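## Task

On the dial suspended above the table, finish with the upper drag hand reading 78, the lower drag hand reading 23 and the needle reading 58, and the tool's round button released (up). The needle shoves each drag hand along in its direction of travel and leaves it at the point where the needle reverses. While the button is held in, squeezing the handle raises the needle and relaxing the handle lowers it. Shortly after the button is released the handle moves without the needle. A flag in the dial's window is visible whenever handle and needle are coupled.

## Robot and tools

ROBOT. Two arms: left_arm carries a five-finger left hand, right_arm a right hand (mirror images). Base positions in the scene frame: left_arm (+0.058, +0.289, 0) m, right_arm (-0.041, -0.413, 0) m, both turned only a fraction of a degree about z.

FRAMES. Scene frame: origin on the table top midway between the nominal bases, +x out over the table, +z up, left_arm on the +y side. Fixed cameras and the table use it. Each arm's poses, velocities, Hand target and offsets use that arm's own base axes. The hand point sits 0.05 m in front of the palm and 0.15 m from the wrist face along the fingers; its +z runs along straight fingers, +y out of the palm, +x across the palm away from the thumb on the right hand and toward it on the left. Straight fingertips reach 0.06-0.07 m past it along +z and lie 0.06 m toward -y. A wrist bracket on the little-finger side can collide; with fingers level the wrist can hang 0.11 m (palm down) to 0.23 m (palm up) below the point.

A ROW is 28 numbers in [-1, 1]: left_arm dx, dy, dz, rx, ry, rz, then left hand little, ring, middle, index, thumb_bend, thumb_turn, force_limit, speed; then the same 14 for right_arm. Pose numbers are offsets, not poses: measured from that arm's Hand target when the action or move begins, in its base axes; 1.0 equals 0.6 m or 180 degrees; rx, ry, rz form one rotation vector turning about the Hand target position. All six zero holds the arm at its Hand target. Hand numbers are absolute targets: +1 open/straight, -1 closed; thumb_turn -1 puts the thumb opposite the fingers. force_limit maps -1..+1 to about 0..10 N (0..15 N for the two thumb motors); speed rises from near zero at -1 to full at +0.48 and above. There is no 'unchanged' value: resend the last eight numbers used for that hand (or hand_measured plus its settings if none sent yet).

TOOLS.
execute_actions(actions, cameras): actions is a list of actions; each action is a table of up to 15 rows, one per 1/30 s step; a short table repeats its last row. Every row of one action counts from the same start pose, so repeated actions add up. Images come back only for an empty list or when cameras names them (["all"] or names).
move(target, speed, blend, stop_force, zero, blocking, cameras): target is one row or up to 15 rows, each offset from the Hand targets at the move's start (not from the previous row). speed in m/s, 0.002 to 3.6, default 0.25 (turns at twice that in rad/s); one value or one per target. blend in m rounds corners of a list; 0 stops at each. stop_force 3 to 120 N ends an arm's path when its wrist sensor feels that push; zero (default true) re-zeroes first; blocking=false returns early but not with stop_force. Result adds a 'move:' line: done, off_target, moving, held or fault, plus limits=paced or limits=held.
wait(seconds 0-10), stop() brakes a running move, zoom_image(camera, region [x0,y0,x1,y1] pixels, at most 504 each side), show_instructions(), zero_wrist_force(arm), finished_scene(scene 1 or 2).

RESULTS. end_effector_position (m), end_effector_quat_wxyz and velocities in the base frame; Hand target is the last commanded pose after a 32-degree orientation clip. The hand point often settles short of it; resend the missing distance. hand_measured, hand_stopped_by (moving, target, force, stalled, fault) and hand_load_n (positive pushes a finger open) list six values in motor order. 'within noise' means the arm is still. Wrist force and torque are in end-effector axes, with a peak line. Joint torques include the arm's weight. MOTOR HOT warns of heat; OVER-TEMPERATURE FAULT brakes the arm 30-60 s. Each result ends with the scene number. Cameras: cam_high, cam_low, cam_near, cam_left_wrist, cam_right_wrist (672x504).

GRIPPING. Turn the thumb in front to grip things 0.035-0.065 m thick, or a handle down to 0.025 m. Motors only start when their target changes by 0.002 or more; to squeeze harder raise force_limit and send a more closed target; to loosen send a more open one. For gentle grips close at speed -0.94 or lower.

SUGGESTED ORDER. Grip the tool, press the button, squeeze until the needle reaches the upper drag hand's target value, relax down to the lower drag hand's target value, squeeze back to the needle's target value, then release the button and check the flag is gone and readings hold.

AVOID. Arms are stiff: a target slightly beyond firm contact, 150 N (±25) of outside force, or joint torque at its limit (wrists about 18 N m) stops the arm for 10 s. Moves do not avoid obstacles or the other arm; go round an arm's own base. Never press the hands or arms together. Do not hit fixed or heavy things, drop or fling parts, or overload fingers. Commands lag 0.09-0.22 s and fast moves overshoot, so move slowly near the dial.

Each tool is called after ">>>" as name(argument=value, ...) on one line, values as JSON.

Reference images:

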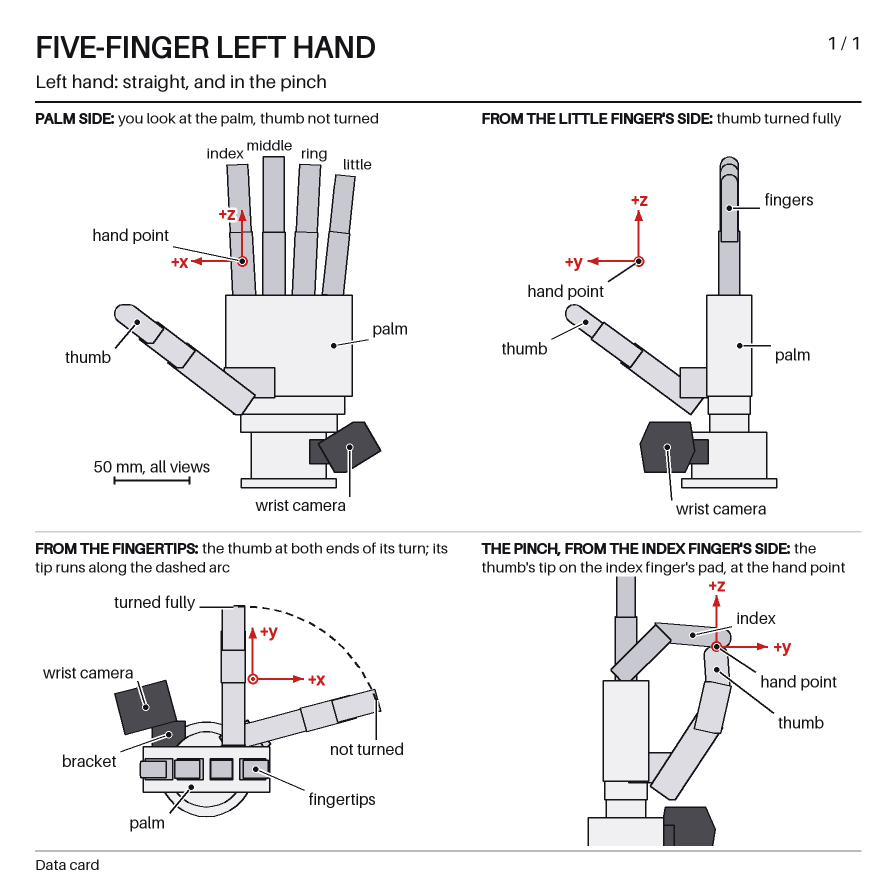

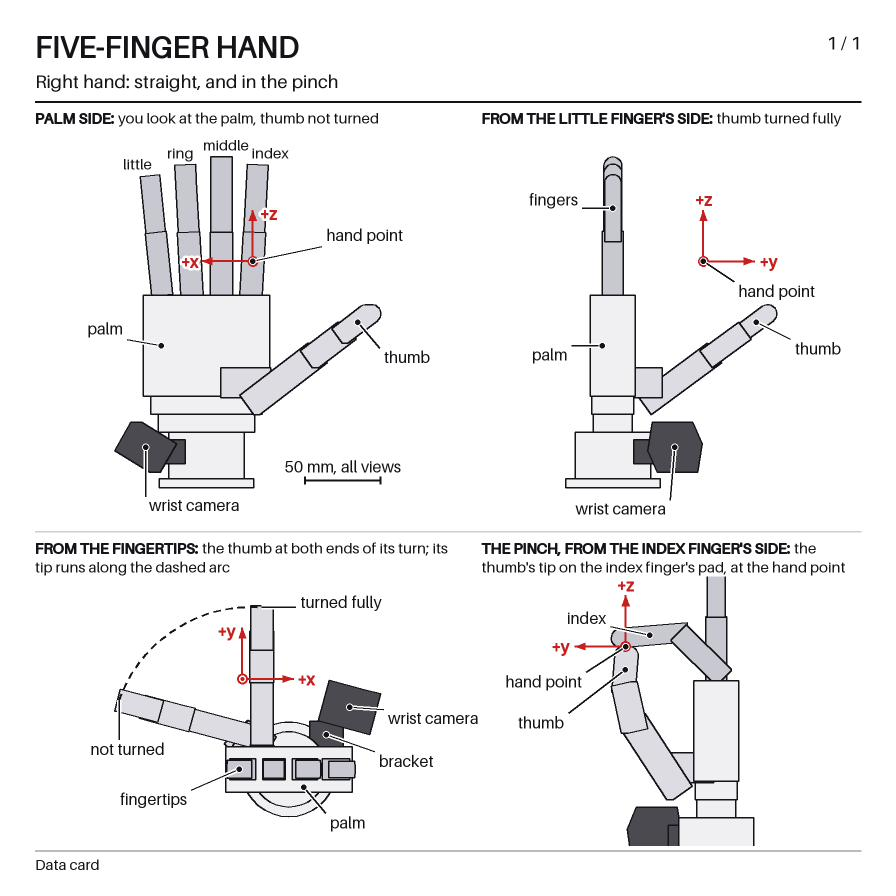

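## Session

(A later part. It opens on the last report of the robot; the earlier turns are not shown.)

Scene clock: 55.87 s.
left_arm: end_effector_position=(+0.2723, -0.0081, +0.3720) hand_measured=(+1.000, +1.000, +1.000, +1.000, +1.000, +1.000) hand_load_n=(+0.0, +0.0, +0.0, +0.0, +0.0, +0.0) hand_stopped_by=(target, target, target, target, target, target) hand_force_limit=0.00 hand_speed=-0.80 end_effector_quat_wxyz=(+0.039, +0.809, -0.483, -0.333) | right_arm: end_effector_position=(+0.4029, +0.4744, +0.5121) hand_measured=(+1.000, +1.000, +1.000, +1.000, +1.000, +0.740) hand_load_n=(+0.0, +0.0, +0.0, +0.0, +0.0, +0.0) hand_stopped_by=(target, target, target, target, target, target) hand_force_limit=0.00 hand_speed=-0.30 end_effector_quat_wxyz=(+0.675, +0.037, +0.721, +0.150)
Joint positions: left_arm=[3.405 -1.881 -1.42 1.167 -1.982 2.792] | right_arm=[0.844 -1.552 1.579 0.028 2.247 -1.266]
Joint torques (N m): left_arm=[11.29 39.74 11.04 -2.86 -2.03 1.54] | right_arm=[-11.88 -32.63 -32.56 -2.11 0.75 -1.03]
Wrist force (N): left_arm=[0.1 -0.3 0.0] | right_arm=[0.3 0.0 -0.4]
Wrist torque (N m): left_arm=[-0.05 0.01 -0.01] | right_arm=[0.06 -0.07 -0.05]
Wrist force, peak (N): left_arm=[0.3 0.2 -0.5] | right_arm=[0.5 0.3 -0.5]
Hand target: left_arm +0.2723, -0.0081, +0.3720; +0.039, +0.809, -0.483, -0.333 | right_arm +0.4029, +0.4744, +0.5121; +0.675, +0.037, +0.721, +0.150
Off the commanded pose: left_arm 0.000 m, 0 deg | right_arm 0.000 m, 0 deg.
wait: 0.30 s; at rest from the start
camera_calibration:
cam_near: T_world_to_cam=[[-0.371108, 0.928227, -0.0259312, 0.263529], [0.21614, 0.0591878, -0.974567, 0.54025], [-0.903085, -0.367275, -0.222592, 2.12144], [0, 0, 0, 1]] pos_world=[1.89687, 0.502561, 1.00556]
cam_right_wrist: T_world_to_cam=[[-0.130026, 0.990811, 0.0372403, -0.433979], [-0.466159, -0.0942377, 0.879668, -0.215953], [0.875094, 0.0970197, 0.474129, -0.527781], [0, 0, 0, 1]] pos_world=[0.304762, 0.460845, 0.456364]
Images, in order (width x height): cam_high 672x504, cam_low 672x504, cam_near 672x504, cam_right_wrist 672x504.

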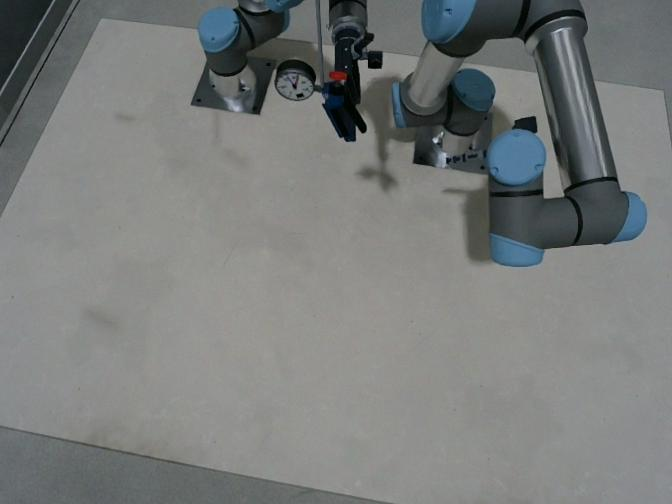

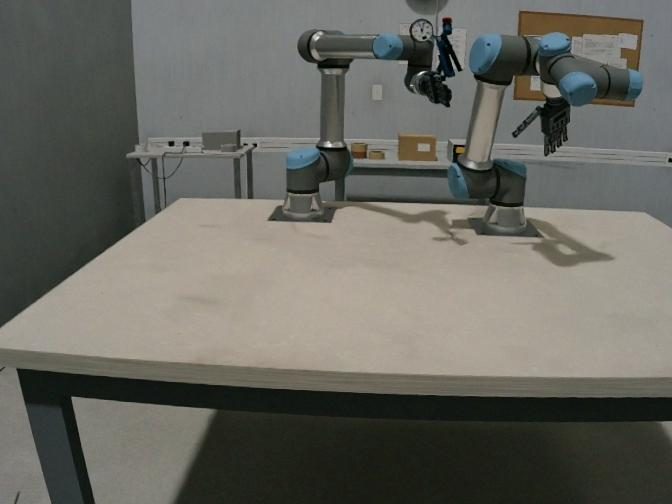

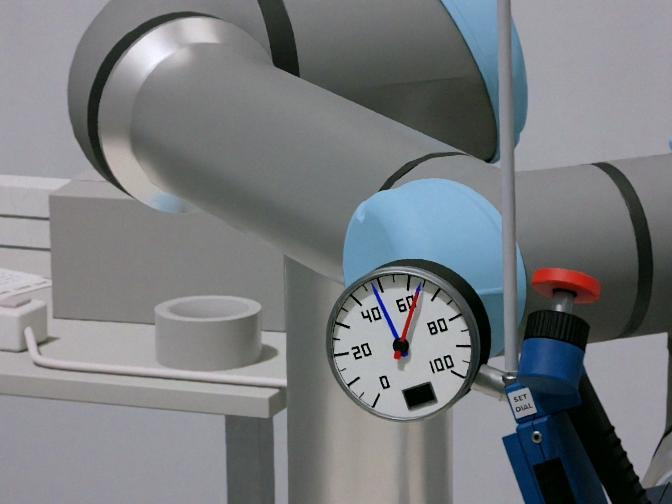

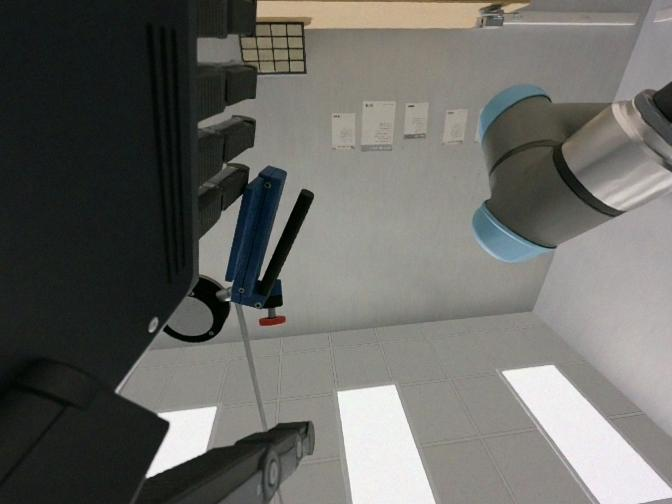

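>>> move(target=[0,0,0,0,0,0,1,1,1,1,1,1,0,-0.8,-0.17,-0.05,-0.01,0,0,0,1,1,1,1,1,0.74,0,-0.3], speed=0.2, cameras=["cam_right_wrist","cam_near"])

>>> zoom_image(camera="cam_right_wrist", region=[210, 130, 360, 330])

>>> move(target=[0,0,0,0,0,0,1,1,1,1,1,1,0,-0.8,0,0.0667,0.15,0,0,0,1,1,1,1,1,0.74,0,-0.3], speed=0.2, cameras=["cam_right_wrist","cam_near"])

>>> zoom_image(camera="cam_right_wrist", region=[210, 30, 360, 230])

Scene clock: 57.70 s.
left_arm: end_effector_position=(+0.2723, -0.0081, +0.3720) hand_measured=(+1.000, +1.000, +1.000, +1.000, +1.000, +1.000) hand_load_n=(+0.0, +0.0, +0.0, +0.0, +0.0, +0.0) hand_stopped_by=(target, target, target, target, target, target) hand_force_limit=0.00 hand_speed=-0.80 end_effector_quat_wxyz=(+0.039, +0.809, -0.483, -0.333) | right_arm: end_effector_position=(+0.3009, +0.4444, +0.5061) hand_measured=(+1.000, +1.000, +1.000, +1.000, +1.000, +0.740) hand_load_n=(+0.0, +0.0, +0.0, +0.0, +0.0, +0.0) hand_stopped_by=(target, target, target, target, target, target) hand_force_limit=0.00 hand_speed=-0.30 end_effector_quat_wxyz=(+0.675, +0.037, +0.721, +0.150)
Joint positions: left_arm=[3.405 -1.881 -1.42 1.167 -1.982 2.792] | right_arm=[1.02 -1.694 1.729 0.031 2.423 -1.251]
Joint torques (N m): left_arm=[10.68 39.8 10.18 -2.98 -2.02 1.43] | right_arm=[-0.8 -14.85 -27.45 -2.67 0.97 -0.91]
Wrist force (N): left_arm=[0.1 0.2 0.1] | right_arm=[0.5 -0.1 -0.3]
Wrist torque (N m): left_arm=[0.02 0.02 -0.03] | right_arm=[0.03 -0.14 -0.02]
Wrist force, peak (N): left_arm=[0.1 0.3 -0.3] | right_arm=[0.9 -0.2 -2.0]
Hand target: left_arm +0.2723, -0.0081, +0.3720; +0.039, +0.809, -0.483, -0.333 | right_arm +0.3009, +0.4444, +0.5061; +0.675, +0.037, +0.721, +0.150
Off the commanded pose: left_arm 0.000 m, 0 deg | right_arm 0.000 m, 0 deg.
move: done
camera_calibration:
cam_near: T_world_to_cam=[[-0.371108, 0.928227, -0.0259312, 0.263529], [0.21614, 0.0591878, -0.974567, 0.54025], [-0.903085, -0.367275, -0.222592, 2.12144], [0, 0, 0, 1]] pos_world=[1.89687, 0.502561, 1.00556]
cam_right_wrist: T_world_to_cam=[[-0.130118, 0.9908, 0.0372039, -0.417254], [-0.466149, -0.0942488, 0.879672, -0.261049], [0.875085, 0.0971188, 0.474124, -0.432805], [0, 0, 0, 1]] pos_world=[0.202762, 0.430845, 0.450364]
Images, in order (width x height): cam_near 672x504, cam_right_wrist 672x504.

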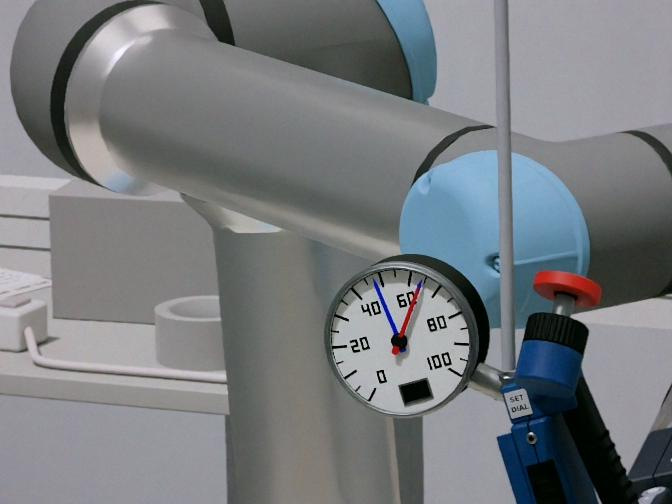

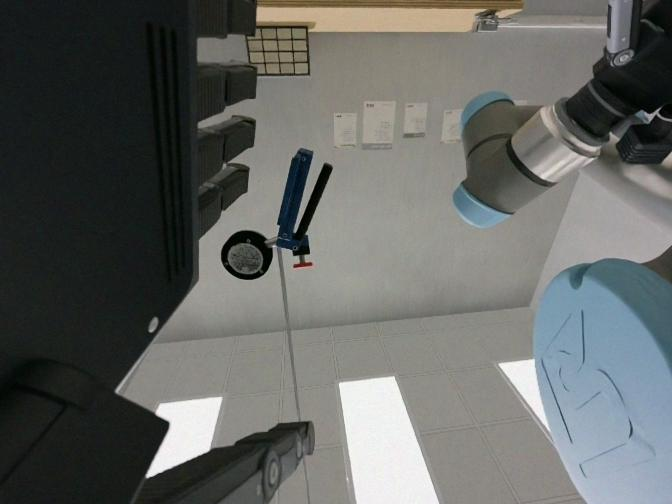

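Scaled by 2.520.

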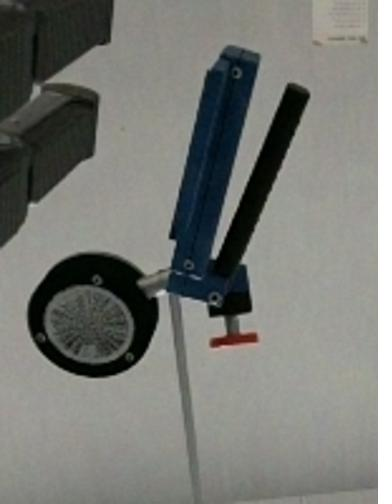

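Scene clock: 58.70 s.
left_arm: end_effector_position=(+0.2723, -0.0081, +0.3720) hand_measured=(+1.000, +1.000, +1.000, +1.000, +1.000, +1.000) hand_load_n=(+0.0, +0.0, +0.0, +0.0, +0.0, +0.0) hand_stopped_by=(target, target, target, target, target, target) hand_force_limit=0.00 hand_speed=-0.80 end_effector_quat_wxyz=(+0.039, +0.809, -0.483, -0.333) | right_arm: end_effector_position=(+0.3008, +0.4845, +0.5959) hand_measured=(+1.000, +1.000, +1.000, +1.000, +1.000, +0.740) hand_load_n=(+0.0, +0.0, +0.0, +0.0, +0.0, +0.0) hand_stopped_by=(target, target, target, target, target, target) hand_force_limit=0.00 hand_speed=-0.30 end_effector_quat_wxyz=(+0.675, +0.037, +0.721, +0.150)
Joint positions: left_arm=[3.405 -1.881 -1.42 1.167 -1.982 2.792] | right_arm=[1.077 -1.578 1.391 0.258 2.479 -1.245]
Joint torques (N m): left_arm=[10.63 39.64 11.2 -2.86 -1.83 1.44] | right_arm=[-12.62 -28.13 -30.64 -1.47 -0.57 -0.94]
Wrist force (N): left_arm=[-0.1 -0.1 -0.2] | right_arm=[0.6 0.1 -0.4]
Wrist torque (N m): left_arm=[0.00 0.03 -0.03] | right_arm=[0.09 -0.13 -0.01]
Wrist force, peak (N): left_arm=[0.2 -0.1 -0.5] | right_arm=[2.0 -1.1 -0.5]
Hand target: left_arm +0.2723, -0.0081, +0.3720; +0.039, +0.809, -0.483, -0.333 | right_arm +0.3009, +0.4844, +0.5961; +0.675, +0.037, +0.721, +0.150
Off the commanded pose: left_arm 0.000 m, 0 deg | right_arm 0.000 m, 0 deg.
move: done
camera_calibration:
cam_near: T_world_to_cam=[[-0.371108, 0.928227, -0.0259312, 0.263529], [0.21614, 0.0591878, -0.974567, 0.54025], [-0.903085, -0.367275, -0.222592, 2.12144], [0, 0, 0, 1]] pos_world=[1.89687, 0.502561, 1.00556]
cam_right_wrist: T_world_to_cam=[[-0.1302, 0.990791, 0.0371553, -0.460196], [-0.466064, -0.0942355, 0.879718, -0.336457], [0.875118, 0.0972225, 0.474042, -0.479238], [0, 0, 0, 1]] pos_world=[0.202662, 0.470845, 0.540264]
Images, in order (width x height): cam_near 672x504, cam_right_wrist 672x504.

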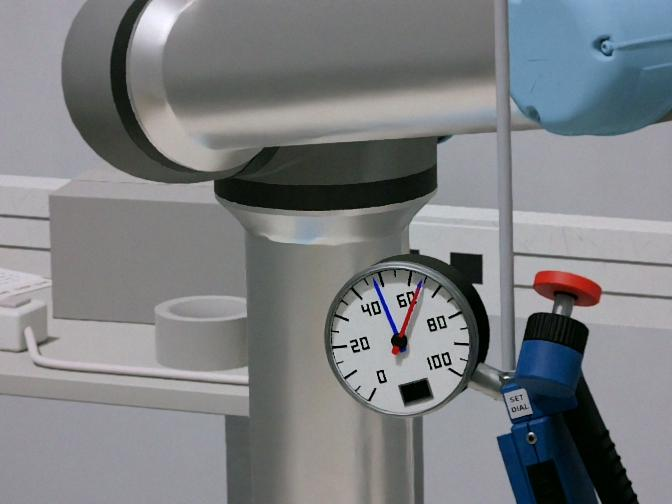

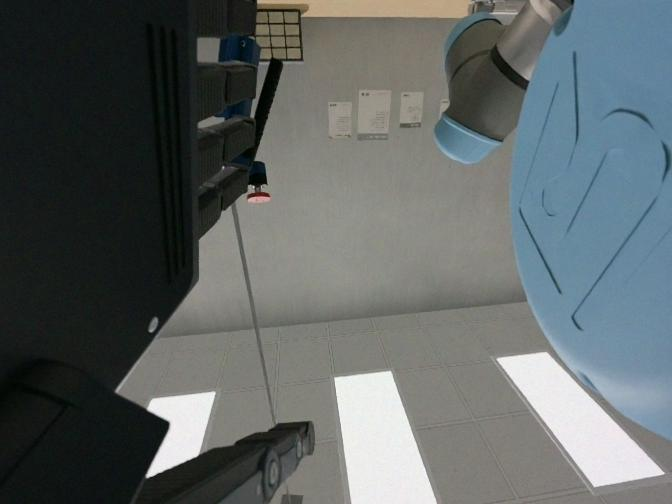

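Scaled by 2.520.

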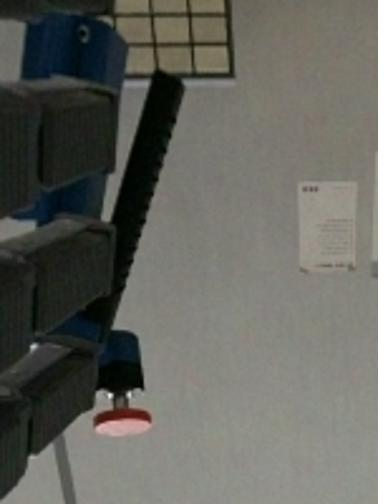

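>>> move(target=[0,0,0,0,0,0,1,1,1,1,1,1,0,-0.8,0.03,-0.19,-0.05,0,0,0,1,1,1,1,1,0.74,0,-0.3], speed=0.2, cameras=["cam_right_wrist","cam_near"])

>>> zoom_image(camera="cam_right_wrist", region=[280, 60, 430, 260])

Scene clock: 60.40 s.
left_arm: end_effector_position=(+0.2723, -0.0081, +0.3720) hand_measured=(+1.000, +1.000, +1.000, +1.000, +1.000, +1.000) hand_load_n=(+0.0, +0.0, +0.0, +0.0, +0.0, +0.0) hand_stopped_by=(target, target, target, target, target, target) hand_force_limit=0.00 hand_speed=-0.80 end_effector_quat_wxyz=(+0.039, +0.809, -0.483, -0.333) | right_arm: end_effector_position=(+0.3189, +0.3704, +0.5661) hand_measured=(+1.000, +1.000, +1.000, +1.000, +1.000, +0.740) hand_load_n=(+0.0, +0.0, +0.0, +0.0, +0.0, +0.0) hand_stopped_by=(target, target, target, target, target, target) hand_force_limit=0.00 hand_speed=-0.30 end_effector_quat_wxyz=(+0.675, +0.037, +0.721, +0.150)
Joint positions: left_arm=[3.405 -1.881 -1.42 1.167 -1.982 2.792] | right_arm=[0.82 -1.867 1.708 0.212 2.223 -1.268]
Joint torques (N m): left_arm=[10.7 39.71 10.77 -2.77 -1.95 1.45] | right_arm=[-1.68 -15.85 -18.94 -1.15 -0.99 1.01]
Wrist force (N): left_arm=[0.1 -0.1 -0.2] | right_arm=[0.7 -0.3 -0.3]
Wrist torque (N m): left_arm=[0.00 0.00 -0.02] | right_arm=[0.03 -0.13 0.20]
Wrist force, peak (N): left_arm=[0.3 -0.1 -0.4] | right_arm=[0.7 2.3 -0.3]
Hand target: left_arm +0.2723, -0.0081, +0.3720; +0.039, +0.809, -0.483, -0.333 | right_arm +0.3189, +0.3704, +0.5661; +0.675, +0.037, +0.721, +0.150
Off the commanded pose: left_arm 0.000 m, 0 deg | right_arm 0.000 m, 0 deg.
move: done
camera_calibration:
cam_near: T_world_to_cam=[[-0.371108, 0.928227, -0.0259312, 0.263529], [0.21614, 0.0591878, -0.974567, 0.54025], [-0.903085, -0.367275, -0.222592, 2.12144], [0, 0, 0, 1]] pos_world=[1.89687, 0.502561, 1.00556]
cam_right_wrist: T_world_to_cam=[[-0.129937, 0.990821, 0.037275, -0.343909], [-0.466245, -0.0942352, 0.879622, -0.312371], [0.875061, 0.0969159, 0.47421, -0.469784], [0, 0, 0, 1]] pos_world=[0.220762, 0.356845, 0.510364]
Images, in order (width x height): cam_near 672x504, cam_right_wrist 672x504.

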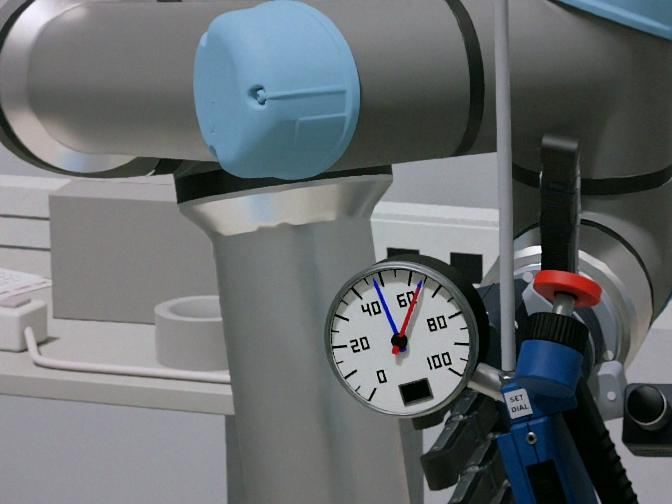

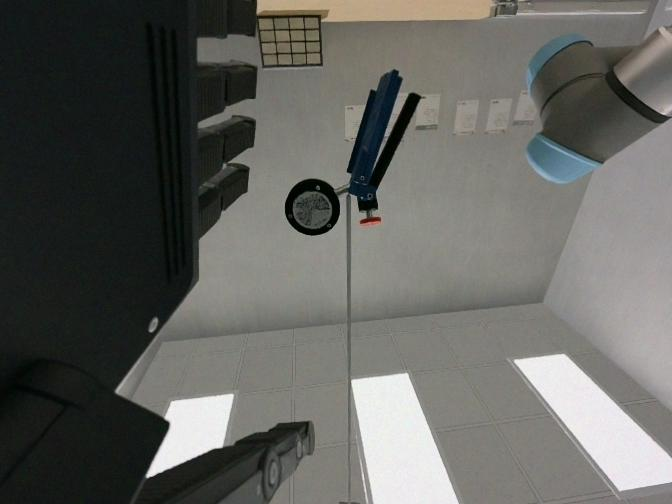

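Scaled by 2.520.

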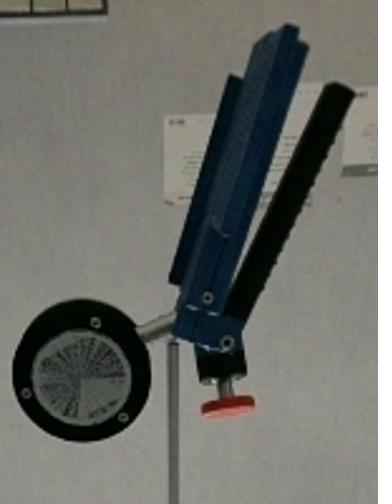

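>>> move(target=[[0,0,0,0,0,0,1,1,1,1,1,1,0,-0.8,0.1448,0.1133,0.026,0.0168,-0.0021,-0.0166,1,1,1,1,1,0.74,0,-0.3],[0,0,0,0,0,0,1,1,1,1,1,1,0,-0.8,0.2277,0.1232,0.0237,0.0168,-0.0021,-0.0166,1,1,1,1,1,0.74,0,-0.3]], blend=[0.01,0], speed=0.12, cameras=["cam_right_wrist","cam_near"])

>>> zoom_image(camera="cam_right_wrist", region=[200, 0, 420, 360])

Scene clock: 71.47 s.
left_arm: end_effector_position=(+0.2723, -0.0081, +0.3720) hand_measured=(+1.000, +1.000, +1.000, +1.000, +1.000, +1.000) hand_load_n=(+0.0, +0.0, +0.0, +0.0, +0.0, +0.0) hand_stopped_by=(target, target, target, target, target, target) hand_force_limit=0.00 hand_speed=-0.80 end_effector_quat_wxyz=(+0.039, +0.809, -0.483, -0.333) | right_arm: end_effector_position=(+0.4555, +0.4443, +0.5803) hand_measured=(+1.000, +1.000, +1.000, +1.000, +1.000, +0.740) hand_load_n=(+0.0, +0.0, +0.0, +0.0, +0.0, +0.0) hand_stopped_by=(target, target, target, target, target, target) hand_force_limit=0.00 hand_speed=-0.30 end_effector_quat_wxyz=(+0.680, +0.074, +0.714, +0.151)
Joint positions: left_arm=[3.405 -1.881 -1.42 1.167 -1.982 2.792] | right_arm=[0.73 -1.529 1.396 0.169 2.185 -1.229]
Joint torques (N m): left_arm=[10.51 40.34 11.99 -2.41 -2 1.45] | right_arm=[12.5 -33.83 -12.73 0.75 0.75 0.85]
Wrist force (N): left_arm=[-0.1 0.0 0.0] | right_arm=[0.7 0.2 -0.4]
Wrist torque (N m): left_arm=[0.00 0.04 -0.03] | right_arm=[0.07 -0.12 0.00]
Wrist force, peak (N): left_arm=[0.5 -0.1 -0.3] | right_arm=[0.5 -0.7 -1.6]
Hand target: left_arm +0.2723, -0.0081, +0.3720; +0.039, +0.809, -0.483, -0.333 | right_arm +0.4555, +0.4443, +0.5803; +0.680, +0.073, +0.714, +0.151
Off the commanded pose: left_arm 0.000 m, 0 deg | right_arm 0.000 m, 0 deg.
move: done
camera_calibration:
cam_near: T_world_to_cam=[[-0.371108, 0.928227, -0.0259312, 0.263529], [0.21614, 0.0591878, -0.974567, 0.54025], [-0.903085, -0.367275, -0.222592, 2.12144], [0, 0, 0, 1]] pos_world=[1.89687, 0.502561, 1.00556]
cam_right_wrist: T_world_to_cam=[[-0.0785433, 0.99294, 0.0888926, -0.454152], [-0.477508, -0.115745, 0.87097, -0.234533], [0.87511, 0.0259619, 0.483228, -0.577007], [0, 0, 0, 1]] pos_world=[0.357282, 0.43878, 0.523468]
Images, in order (width x height): cam_near 672x504, cam_right_wrist 672x504.

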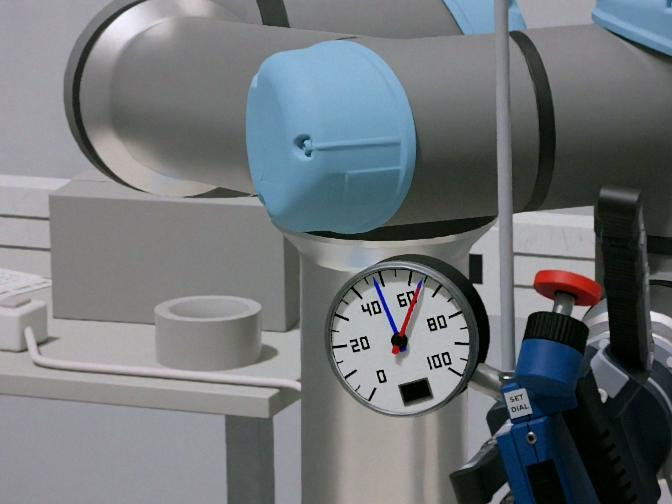

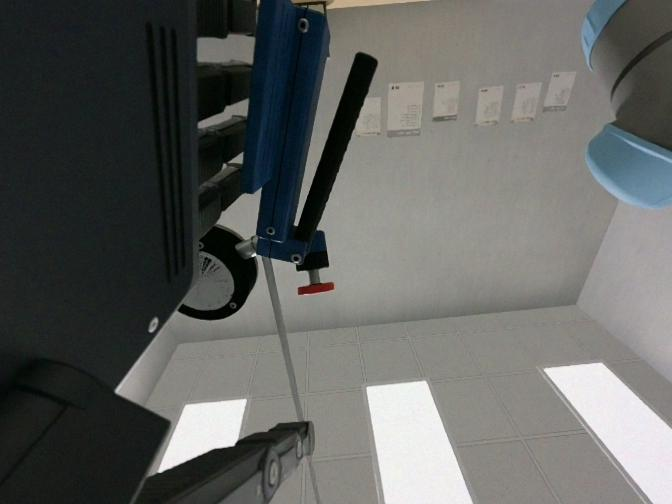

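Scaled by 1.400.

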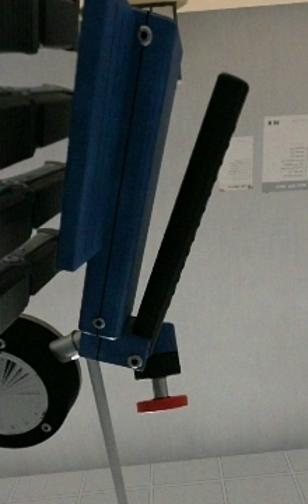

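>>> move(target=[0,0,0,0,0,0,1,1,1,1,1,1,0,-0.8,0.1153,0.0183,-0.0017,0,0,0,1,1,1,1,1,0.74,0,-0.3], speed=0.06, stop_force=8, cameras=["cam_right_wrist","cam_near"])

>>> zoom_image(camera="cam_right_wrist", region=[100, 200, 400, 504])

Scene clock: 74.73 s.
left_arm: end_effector_position=(+0.2723, -0.0081, +0.3720) hand_measured=(+1.000, +1.000, +1.000, +1.000, +1.000, +1.000) hand_load_n=(+0.0, +0.0, +0.0, +0.0, +0.0, +0.0) hand_stopped_by=(target, target, target, target, target, target) hand_force_limit=0.00 hand_speed=-0.80 end_effector_quat_wxyz=(+0.039, +0.809, -0.483, -0.333) | right_arm: end_effector_position=(+0.5247, +0.4553, +0.5793) hand_measured=(+1.000, +1.000, +1.000, +1.000, +1.000, +0.740) hand_load_n=(+0.0, +0.0, +0.0, +0.0, +0.0, +0.0) hand_stopped_by=(target, target, target, target, target, target) hand_force_limit=0.00 hand_speed=-0.30 end_effector_quat_wxyz=(+0.680, +0.073, +0.714, +0.151)
Joint positions: left_arm=[3.405 -1.881 -1.42 1.167 -1.982 2.792] | right_arm=[0.647 -1.411 1.268 0.177 2.102 -1.232]
Joint torques (N m): left_arm=[9.92 39.48 11.34 -2.16 -1.91 1.37] | right_arm=[12.64 -39.26 -13.44 -2.93 0.8 0.96]
Wrist force (N): left_arm=[0.2 -0.2 -0.3] | right_arm=[0.6 0.0 -0.6]
Wrist torque (N m): left_arm=[-0.01 -0.01 0.00] | right_arm=[0.08 -0.12 0.01]
Wrist force, peak (N): left_arm=[0.4 -0.3 -0.3] | right_arm=[0.3 -0.1 -1.4]
Hand target: left_arm +0.2723, -0.0081, +0.3720; +0.039, +0.809, -0.483, -0.333 | right_arm +0.5247, +0.4553, +0.5793; +0.680, +0.073, +0.714, +0.151
Off the commanded pose: left_arm 0.000 m, 0 deg | right_arm 0.000 m, 0 deg.
move: done
camera_calibration:
cam_near: T_world_to_cam=[[-0.371108, 0.928227, -0.0259312, 0.263529], [0.21614, 0.0591878, -0.974567, 0.54025], [-0.903085, -0.367275, -0.222592, 2.12144], [0, 0, 0, 1]] pos_world=[1.89687, 0.502561, 1.00556]
cam_right_wrist: T_world_to_cam=[[-0.0787681, 0.992922, 0.0888883, -0.459435], [-0.47748, -0.115849, 0.870972, -0.199225], [0.875105, 0.0261625, 0.483225, -0.637406], [0, 0, 0, 1]] pos_world=[0.426482, 0.44978, 0.522368]
Images, in order (width x height): cam_near 672x504, cam_right_wrist 672x504.

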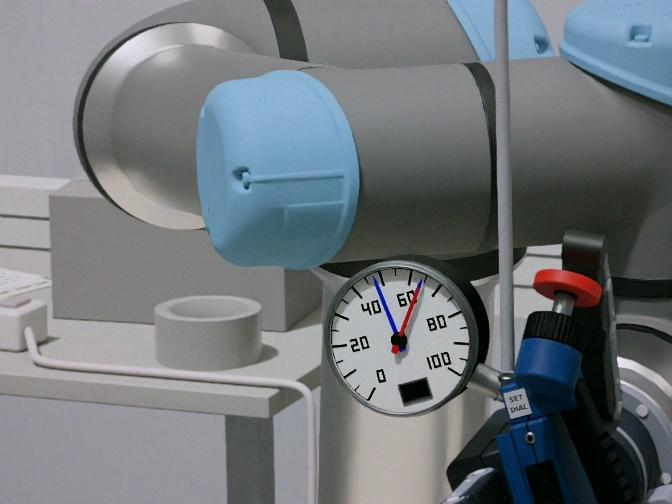

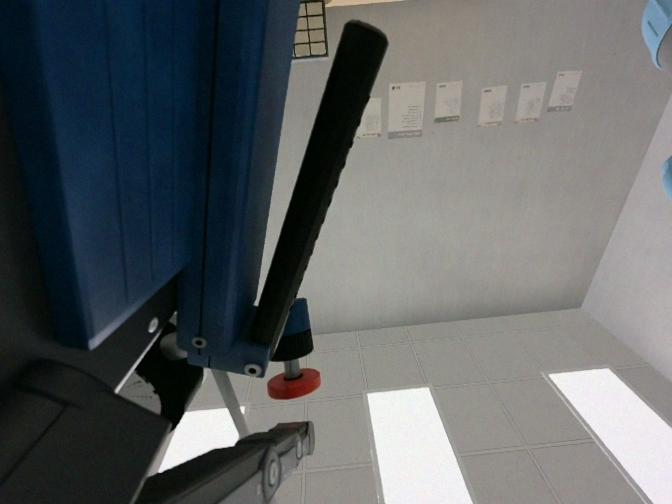

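Scaled by 1.658.

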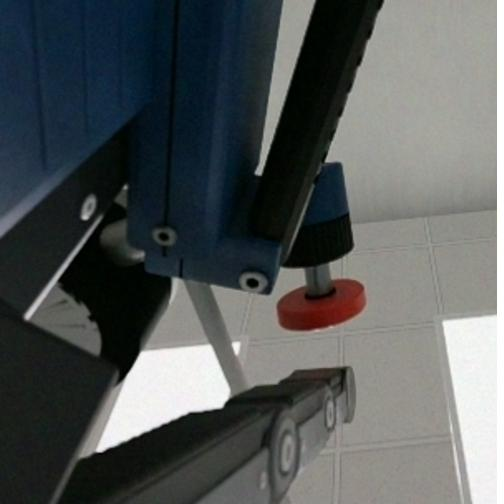

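>>> move(target=[[0,0,0,0,0,0,1,1,1,1,1,1,0,-0.8,-0.0007,0.0068,0.0023,0,0,0,1,1,1,1,1,0.74,0,-0.3],[0,0,0,0,0,0,1,1,1,1,1,1,0,-0.8,-0.0007,0.0068,0.0023,0,0,0,-0.65,-0.65,-0.68,-0.7,0.9,0.74,-0.4,-0.5],[0,0,0,0,0,0,1,1,1,1,1,1,0,-0.8,-0.0007,0.0068,0.0023,0,0,0,-0.77,-0.785,-0.815,-0.855,0.9,0.74,-0.4,-0.9]], speed=0.06, cameras=["cam_near","cam_right_wrist"])

>>> zoom_image(camera="cam_near", region=[440, 200, 672, 504])

Scene clock: 78.47 s.
left_arm: end_effector_position=(+0.2723, -0.0081, +0.3720) hand_measured=(+1.000, +1.000, +1.000, +1.000, +1.000, +1.000) hand_load_n=(+0.0, +0.0, +0.0, +0.0, +0.0, +0.0) hand_stopped_by=(target, target, target, target, target, target) hand_force_limit=0.00 hand_speed=-0.80 end_effector_quat_wxyz=(+0.039, +0.809, -0.483, -0.333) | right_arm: end_effector_position=(+0.5242, +0.4594, +0.5807) hand_measured=(-0.724, -0.750, -0.762, -0.810, +0.900, +0.740) hand_load_n=(+0.0, +3.0, +0.0, +1.0, +0.5, +1.0) hand_stopped_by=(force, force, force, force, target, target) hand_force_limit=-0.40 hand_speed=-0.90 end_effector_quat_wxyz=(+0.680, +0.073, +0.714, +0.151)
Joint positions: left_arm=[3.405 -1.881 -1.42 1.167 -1.982 2.792] | right_arm=[0.655 -1.403 1.255 0.182 2.109 -1.232]
Joint torques (N m): left_arm=[10.49 39.97 11.33 -2.19 -2 1.47] | right_arm=[-6.7 -35.7 -15.83 -2.1 -0.58 0.37]
Wrist force (N): left_arm=[0.1 0.0 -0.6] | right_arm=[0.0 0.1 -0.5]
Wrist torque (N m): left_arm=[0.03 -0.01 -0.02] | right_arm=[0.08 -0.11 -0.03]
Wrist force, peak (N): left_arm=[-0.1 -0.6 -0.2] | right_arm=[0.6 0.1 -1.4]
Hand target: left_arm +0.2723, -0.0081, +0.3720; +0.039, +0.809, -0.483, -0.333 | right_arm +0.5242, +0.4594, +0.5807; +0.680, +0.073, +0.714, +0.151
Off the commanded pose: left_arm 0.000 m, 0 deg | right_arm 0.000 m, 0 deg.
move: done
camera_calibration:
cam_near: T_world_to_cam=[[-0.371108, 0.928227, -0.0259312, 0.263529], [0.21614, 0.0591878, -0.974567, 0.54025], [-0.903085, -0.367275, -0.222592, 2.12144], [0, 0, 0, 1]] pos_world=[1.89687, 0.502561, 1.00556]
cam_right_wrist: T_world_to_cam=[[-0.0786816, 0.992925, 0.0889369, -0.463734], [-0.47749, -0.11585, 0.870966, -0.2002], [0.875107, 0.0260626, 0.483227, -0.637708], [0, 0, 0, 1]] pos_world=[0.425982, 0.45388, 0.523768]
Images, in order (width x height): cam_near 672x504, cam_right_wrist 672x504.

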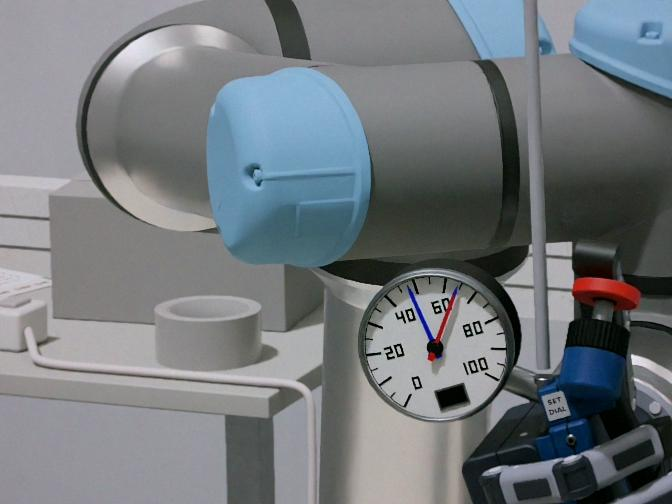

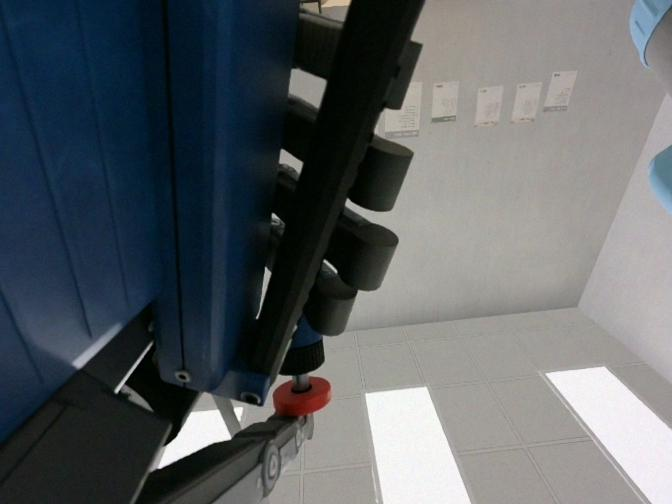

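Scaled by 1.658.

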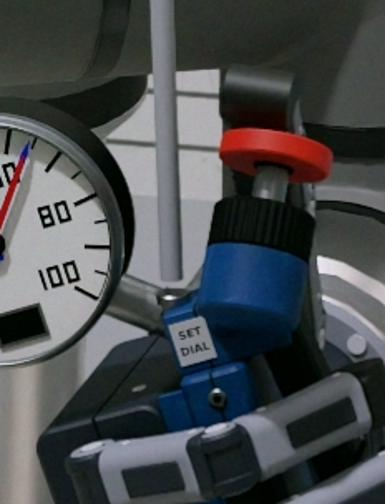

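>>> move(target=[[0,0,0,0,0,0,1,1,1,1,1,1,0,-0.8,0,0,0,0,0,0,1,1,1,1,1,0.74,0,-0.3],[0,0,0,0,0,0,1,1,1,1,1,1,0,-0.8,-0.1157,-0.0183,0.001,0,0,0,1,1,1,1,1,0.74,0,-0.3]], speed=0.1, cameras=["cam_right_wrist","cam_near"])

>>> zoom_image(camera="cam_right_wrist", region=[180, 0, 400, 360])

Scene clock: 82.07 s.
left_arm: end_effector_position=(+0.2723, -0.0081, +0.3720) hand_measured=(+1.000, +1.000, +1.000, +1.000, +1.000, +1.000) hand_load_n=(+0.0, +0.0, +0.0, -0.5, +0.0, +0.0) hand_stopped_by=(target, target, target, target, target, target) hand_force_limit=0.00 hand_speed=-0.80 end_effector_quat_wxyz=(+0.039, +0.809, -0.483, -0.333) | right_arm: end_effector_position=(+0.4547, +0.4485, +0.5813) hand_measured=(+1.000, +1.000, +1.000, +1.000, +1.000, +0.740) hand_load_n=(+0.0, +0.0, +0.0, +0.0, +0.0, +0.0) hand_stopped_by=(target, target, target, target, target, target) hand_force_limit=0.00 hand_speed=-0.30 end_effector_quat_wxyz=(+0.680, +0.073, +0.714, +0.151) end_effector_velocity=(+0.002, +0.000, +0.002) end_effector_angular_velocity=(+0.002, -0.002, +0.001)
Joint positions: left_arm=[3.405 -1.881 -1.42 1.167 -1.982 2.792] | right_arm=[0.739 -1.521 1.385 0.172 2.193 -1.228]
Joint velocities: left_arm=[within noise] | right_arm=[-0.003 0.001 -0.005 0 -0.004 0]
Joint torques (N m): left_arm=[9.56 40.09 11.32 -2.12 -2.14 1.48] | right_arm=[-12.23 -14.21 -30 -3.1 -0.6 -0.1]
Wrist force (N): left_arm=[0.1 -0.1 -0.3] | right_arm=[0.6 -0.2 -0.5]
Wrist torque (N m): left_arm=[-0.01 0.00 -0.02] | right_arm=[0.04 -0.09 -0.03]
Wrist force, peak (N): left_arm=[0.2 -0.4 -0.1] | right_arm=[0.4 -0.1 -1.6]
Hand target: left_arm +0.2723, -0.0081, +0.3720; +0.039, +0.809, -0.483, -0.333 | right_arm +0.4548, +0.4484, +0.5813; +0.680, +0.073, +0.714, +0.151
Off the commanded pose: left_arm 0.000 m, 0 deg | right_arm 0.000 m, 0 deg.
move: done
camera_calibration:
cam_near: T_world_to_cam=[[-0.371108, 0.928227, -0.0259312, 0.263529], [0.21614, 0.0591878, -0.974567, 0.54025], [-0.903085, -0.367275, -0.222592, 2.12144], [0, 0, 0, 1]] pos_world=[1.89687, 0.502561, 1.00556]
cam_right_wrist: T_world_to_cam=[[-0.0789508, 0.992897, 0.0890121, -0.458364], [-0.477454, -0.116046, 0.87096, -0.235094], [0.875103, 0.0262638, 0.483224, -0.57698], [0, 0, 0, 1]] pos_world=[0.356482, 0.44298, 0.524368]
Images, in order (width x height): cam_near 672x504, cam_right_wrist 672x504.

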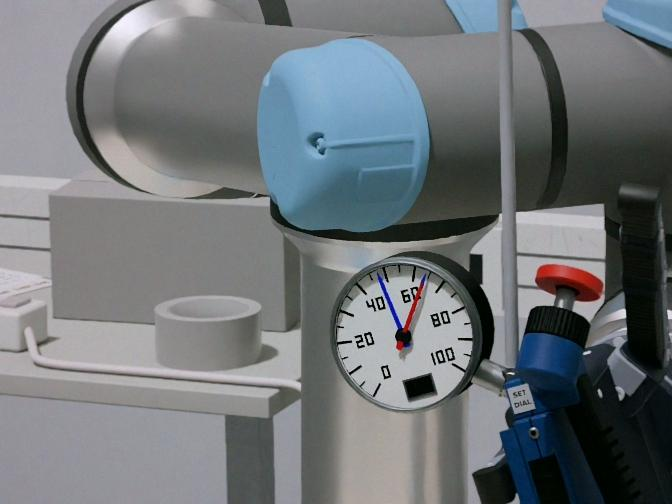

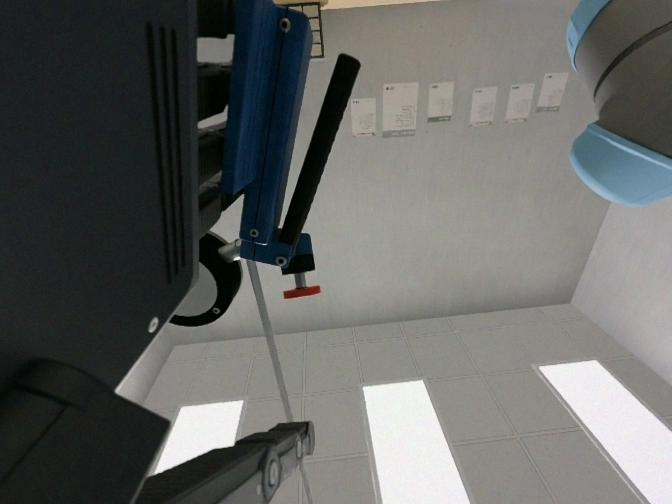

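Scaled by 1.400.

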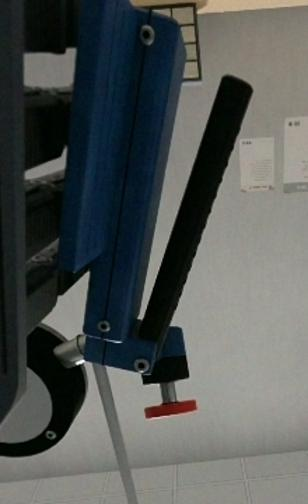

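>>> move(target=[0,0,0,0,0,0,1,1,1,1,1,1,0,-0.8,0.1105,0.0077,-0.0092,0,0,0,1,1,1,1,1,0.74,0,-0.3], speed=0.07, cameras=["cam_right_wrist","cam_near"])

Scene clock: 86.87 s.
left_arm: end_effector_position=(+0.2723, -0.0081, +0.3720) hand_measured=(+1.000, +1.000, +1.000, +1.000, +1.000, +1.000) hand_load_n=(-0.5, -0.5, +0.0, +0.0, +0.0, +0.0) hand_stopped_by=(target, target, target, target, target, target) hand_force_limit=0.00 hand_speed=-0.80 end_effector_quat_wxyz=(+0.039, +0.809, -0.483, -0.333) | right_arm: end_effector_position=(+0.5213, +0.4530, +0.5758) hand_measured=(+1.000, +1.000, +1.000, +1.000, +1.000, +0.740) hand_load_n=(+0.0, +0.0, +0.0, +0.0, +0.0, +0.5) hand_stopped_by=(target, target, target, target, target, target) hand_force_limit=0.00 hand_speed=-0.30 end_effector_quat_wxyz=(+0.680, +0.074, +0.714, +0.151) end_effector_velocity=(-0.002, -0.001, -0.002) end_effector_angular_velocity=(-0.003, +0.003, -0.001)
Joint positions: left_arm=[3.405 -1.881 -1.42 1.167 -1.982 2.792] | right_arm=[0.648 -1.423 1.29 0.166 2.102 -1.232]
Joint velocities: left_arm=[within noise] | right_arm=[0.002 -0.004 0.006 0.002 0.003 0]
Joint torques (N m): left_arm=[10.04 39.82 11.63 -1.89 -1.93 1.5] | right_arm=[12.14 -35.01 -13.25 0.91 0.78 -0.3]
Wrist force (N): left_arm=[-0.1 0.0 -0.3] | right_arm=[0.6 0.0 -0.9]
Wrist torque (N m): left_arm=[0.01 0.03 -0.04] | right_arm=[0.09 -0.13 0.01]
Wrist force, peak (N): left_arm=[-0.1 -0.5 -0.4] | right_arm=[1.0 0.1 -1.0]
Hand target: left_arm +0.2723, -0.0081, +0.3720; +0.039, +0.809, -0.483, -0.333 | right_arm +0.5211, +0.4530, +0.5758; +0.680, +0.073, +0.714, +0.151
Off the commanded pose: left_arm 0.000 m, 0 deg | right_arm 0.000 m, 0 deg.
move: done
camera_calibration:
cam_near: T_world_to_cam=[[-0.371108, 0.928227, -0.0259312, 0.263529], [0.21614, 0.0591878, -0.974567, 0.54025], [-0.903085, -0.367275, -0.222592, 2.12144], [0, 0, 0, 1]] pos_world=[1.89687, 0.502561, 1.00556]
cam_right_wrist: T_world_to_cam=[[-0.0785991, 0.992928, 0.0889746, -0.457228], [-0.477576, -0.115846, 0.870919, -0.197999], [0.875068, 0.0259613, 0.483304, -0.632614], [0, 0, 0, 1]] pos_world=[0.423083, 0.44748, 0.518868]
Images, in order (width x height): cam_near 672x504, cam_right_wrist 672x504.

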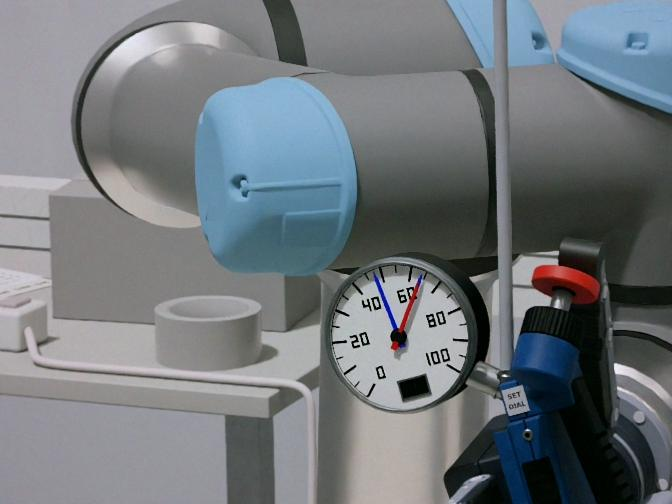

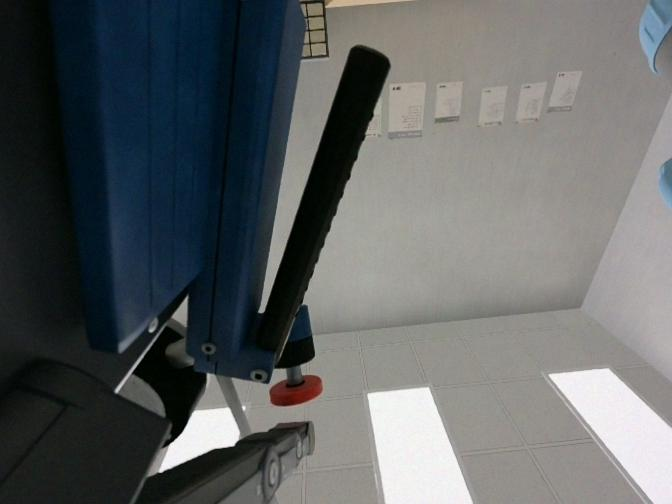

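>>> move(target=[[0,0,0,0,0,0,1,1,1,1,1,1,0,-0.8,-0.0332,-0.0038,0.0008,0,0,0,1,1,1,1,1,0.74,0,-0.3],[0,0,0,0,0,0,1,1,1,1,1,1,0,-0.8,-0.0318,-0.0102,0.0203,0,0,0,1,1,1,1,1,0.74,0,-0.3],[0,0,0,0,0,0,1,1,1,1,1,1,0,-0.8,0.0278,-0.0032,0.0188,0,0,0,1,1,1,1,1,0.74,0,-0.3]], speed=0.07, cameras=["cam_right_wrist","cam_near"])

Scene clock: 93.87 s.
left_arm: end_effector_position=(+0.2723, -0.0081, +0.3720) hand_measured=(+1.000, +1.000, +1.000, +1.000, +1.000, +1.000) hand_load_n=(+0.0, +0.0, +0.0, +0.0, +0.0, +0.0) hand_stopped_by=(target, target, target, target, target, target) hand_force_limit=0.00 hand_speed=-0.80 end_effector_quat_wxyz=(+0.039, +0.809, -0.483, -0.333) | right_arm: end_effector_position=(+0.5380, +0.4510, +0.5870) hand_measured=(+1.000, +1.000, +1.000, +1.000, +1.000, +0.740) hand_load_n=(+0.0, +0.0, +0.0, +0.0, +0.0, +0.0) hand_stopped_by=(target, target, target, target, target, target) hand_force_limit=0.00 hand_speed=-0.30 end_effector_quat_wxyz=(+0.680, +0.074, +0.714, +0.151) end_effector_velocity=(-0.002, +0.000, -0.001) end_effector_angular_velocity=(-0.001, +0.001, -0.001)
Joint positions: left_arm=[3.405 -1.881 -1.42 1.167 -1.982 2.792] | right_arm=[0.623 -1.397 1.231 0.199 2.077 -1.233]
Joint velocities: left_arm=[within noise] | right_arm=[0.002 -0.004 0.006 0 0.003 0]
Joint torques (N m): left_arm=[10.17 38.86 11.22 -1.7 -1.89 1.56] | right_arm=[11.91 -39.25 -12.85 -0.38 1.07 -0.14]
Wrist force (N): left_arm=[-0.1 -0.1 -0.3] | right_arm=[0.3 0.0 -0.7]
Wrist torque (N m): left_arm=[0.01 0.02 -0.03] | right_arm=[0.11 -0.07 -0.02]
Wrist force, peak (N): left_arm=[-0.1 0.0 -0.6] | right_arm=[1.5 0.0 -0.8]
Hand target: left_arm +0.2723, -0.0081, +0.3720; +0.039, +0.809, -0.483, -0.333 | right_arm +0.5378, +0.4511, +0.5870; +0.680, +0.073, +0.714, +0.151
Off the commanded pose: left_arm 0.000 m, 0 deg | right_arm 0.000 m, 0 deg.
move: done
camera_calibration:
cam_near: T_world_to_cam=[[-0.371108, 0.928227, -0.0259312, 0.263529], [0.21614, 0.0591878, -0.974567, 0.54025], [-0.903085, -0.367275, -0.222592, 2.12144], [0, 0, 0, 1]] pos_world=[1.89687, 0.502561, 1.00556]
cam_right_wrist: T_world_to_cam=[[-0.0785283, 0.99294, 0.0889001, -0.455031], [-0.47739, -0.115741, 0.871035, -0.200276], [0.875175, 0.0259609, 0.483109, -0.652583], [0, 0, 0, 1]] pos_world=[0.439782, 0.44558, 0.530168]
Images, in order (width x height): cam_near 672x504, cam_right_wrist 672x504.

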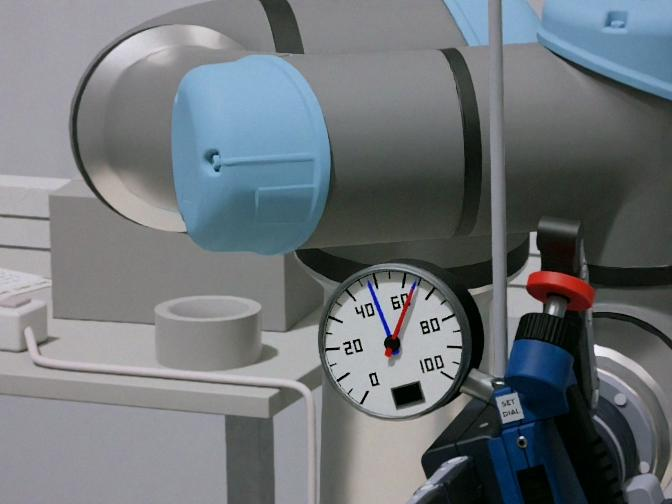

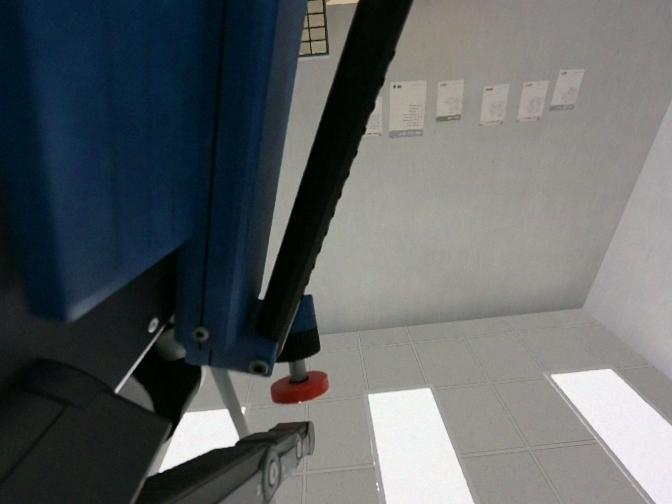

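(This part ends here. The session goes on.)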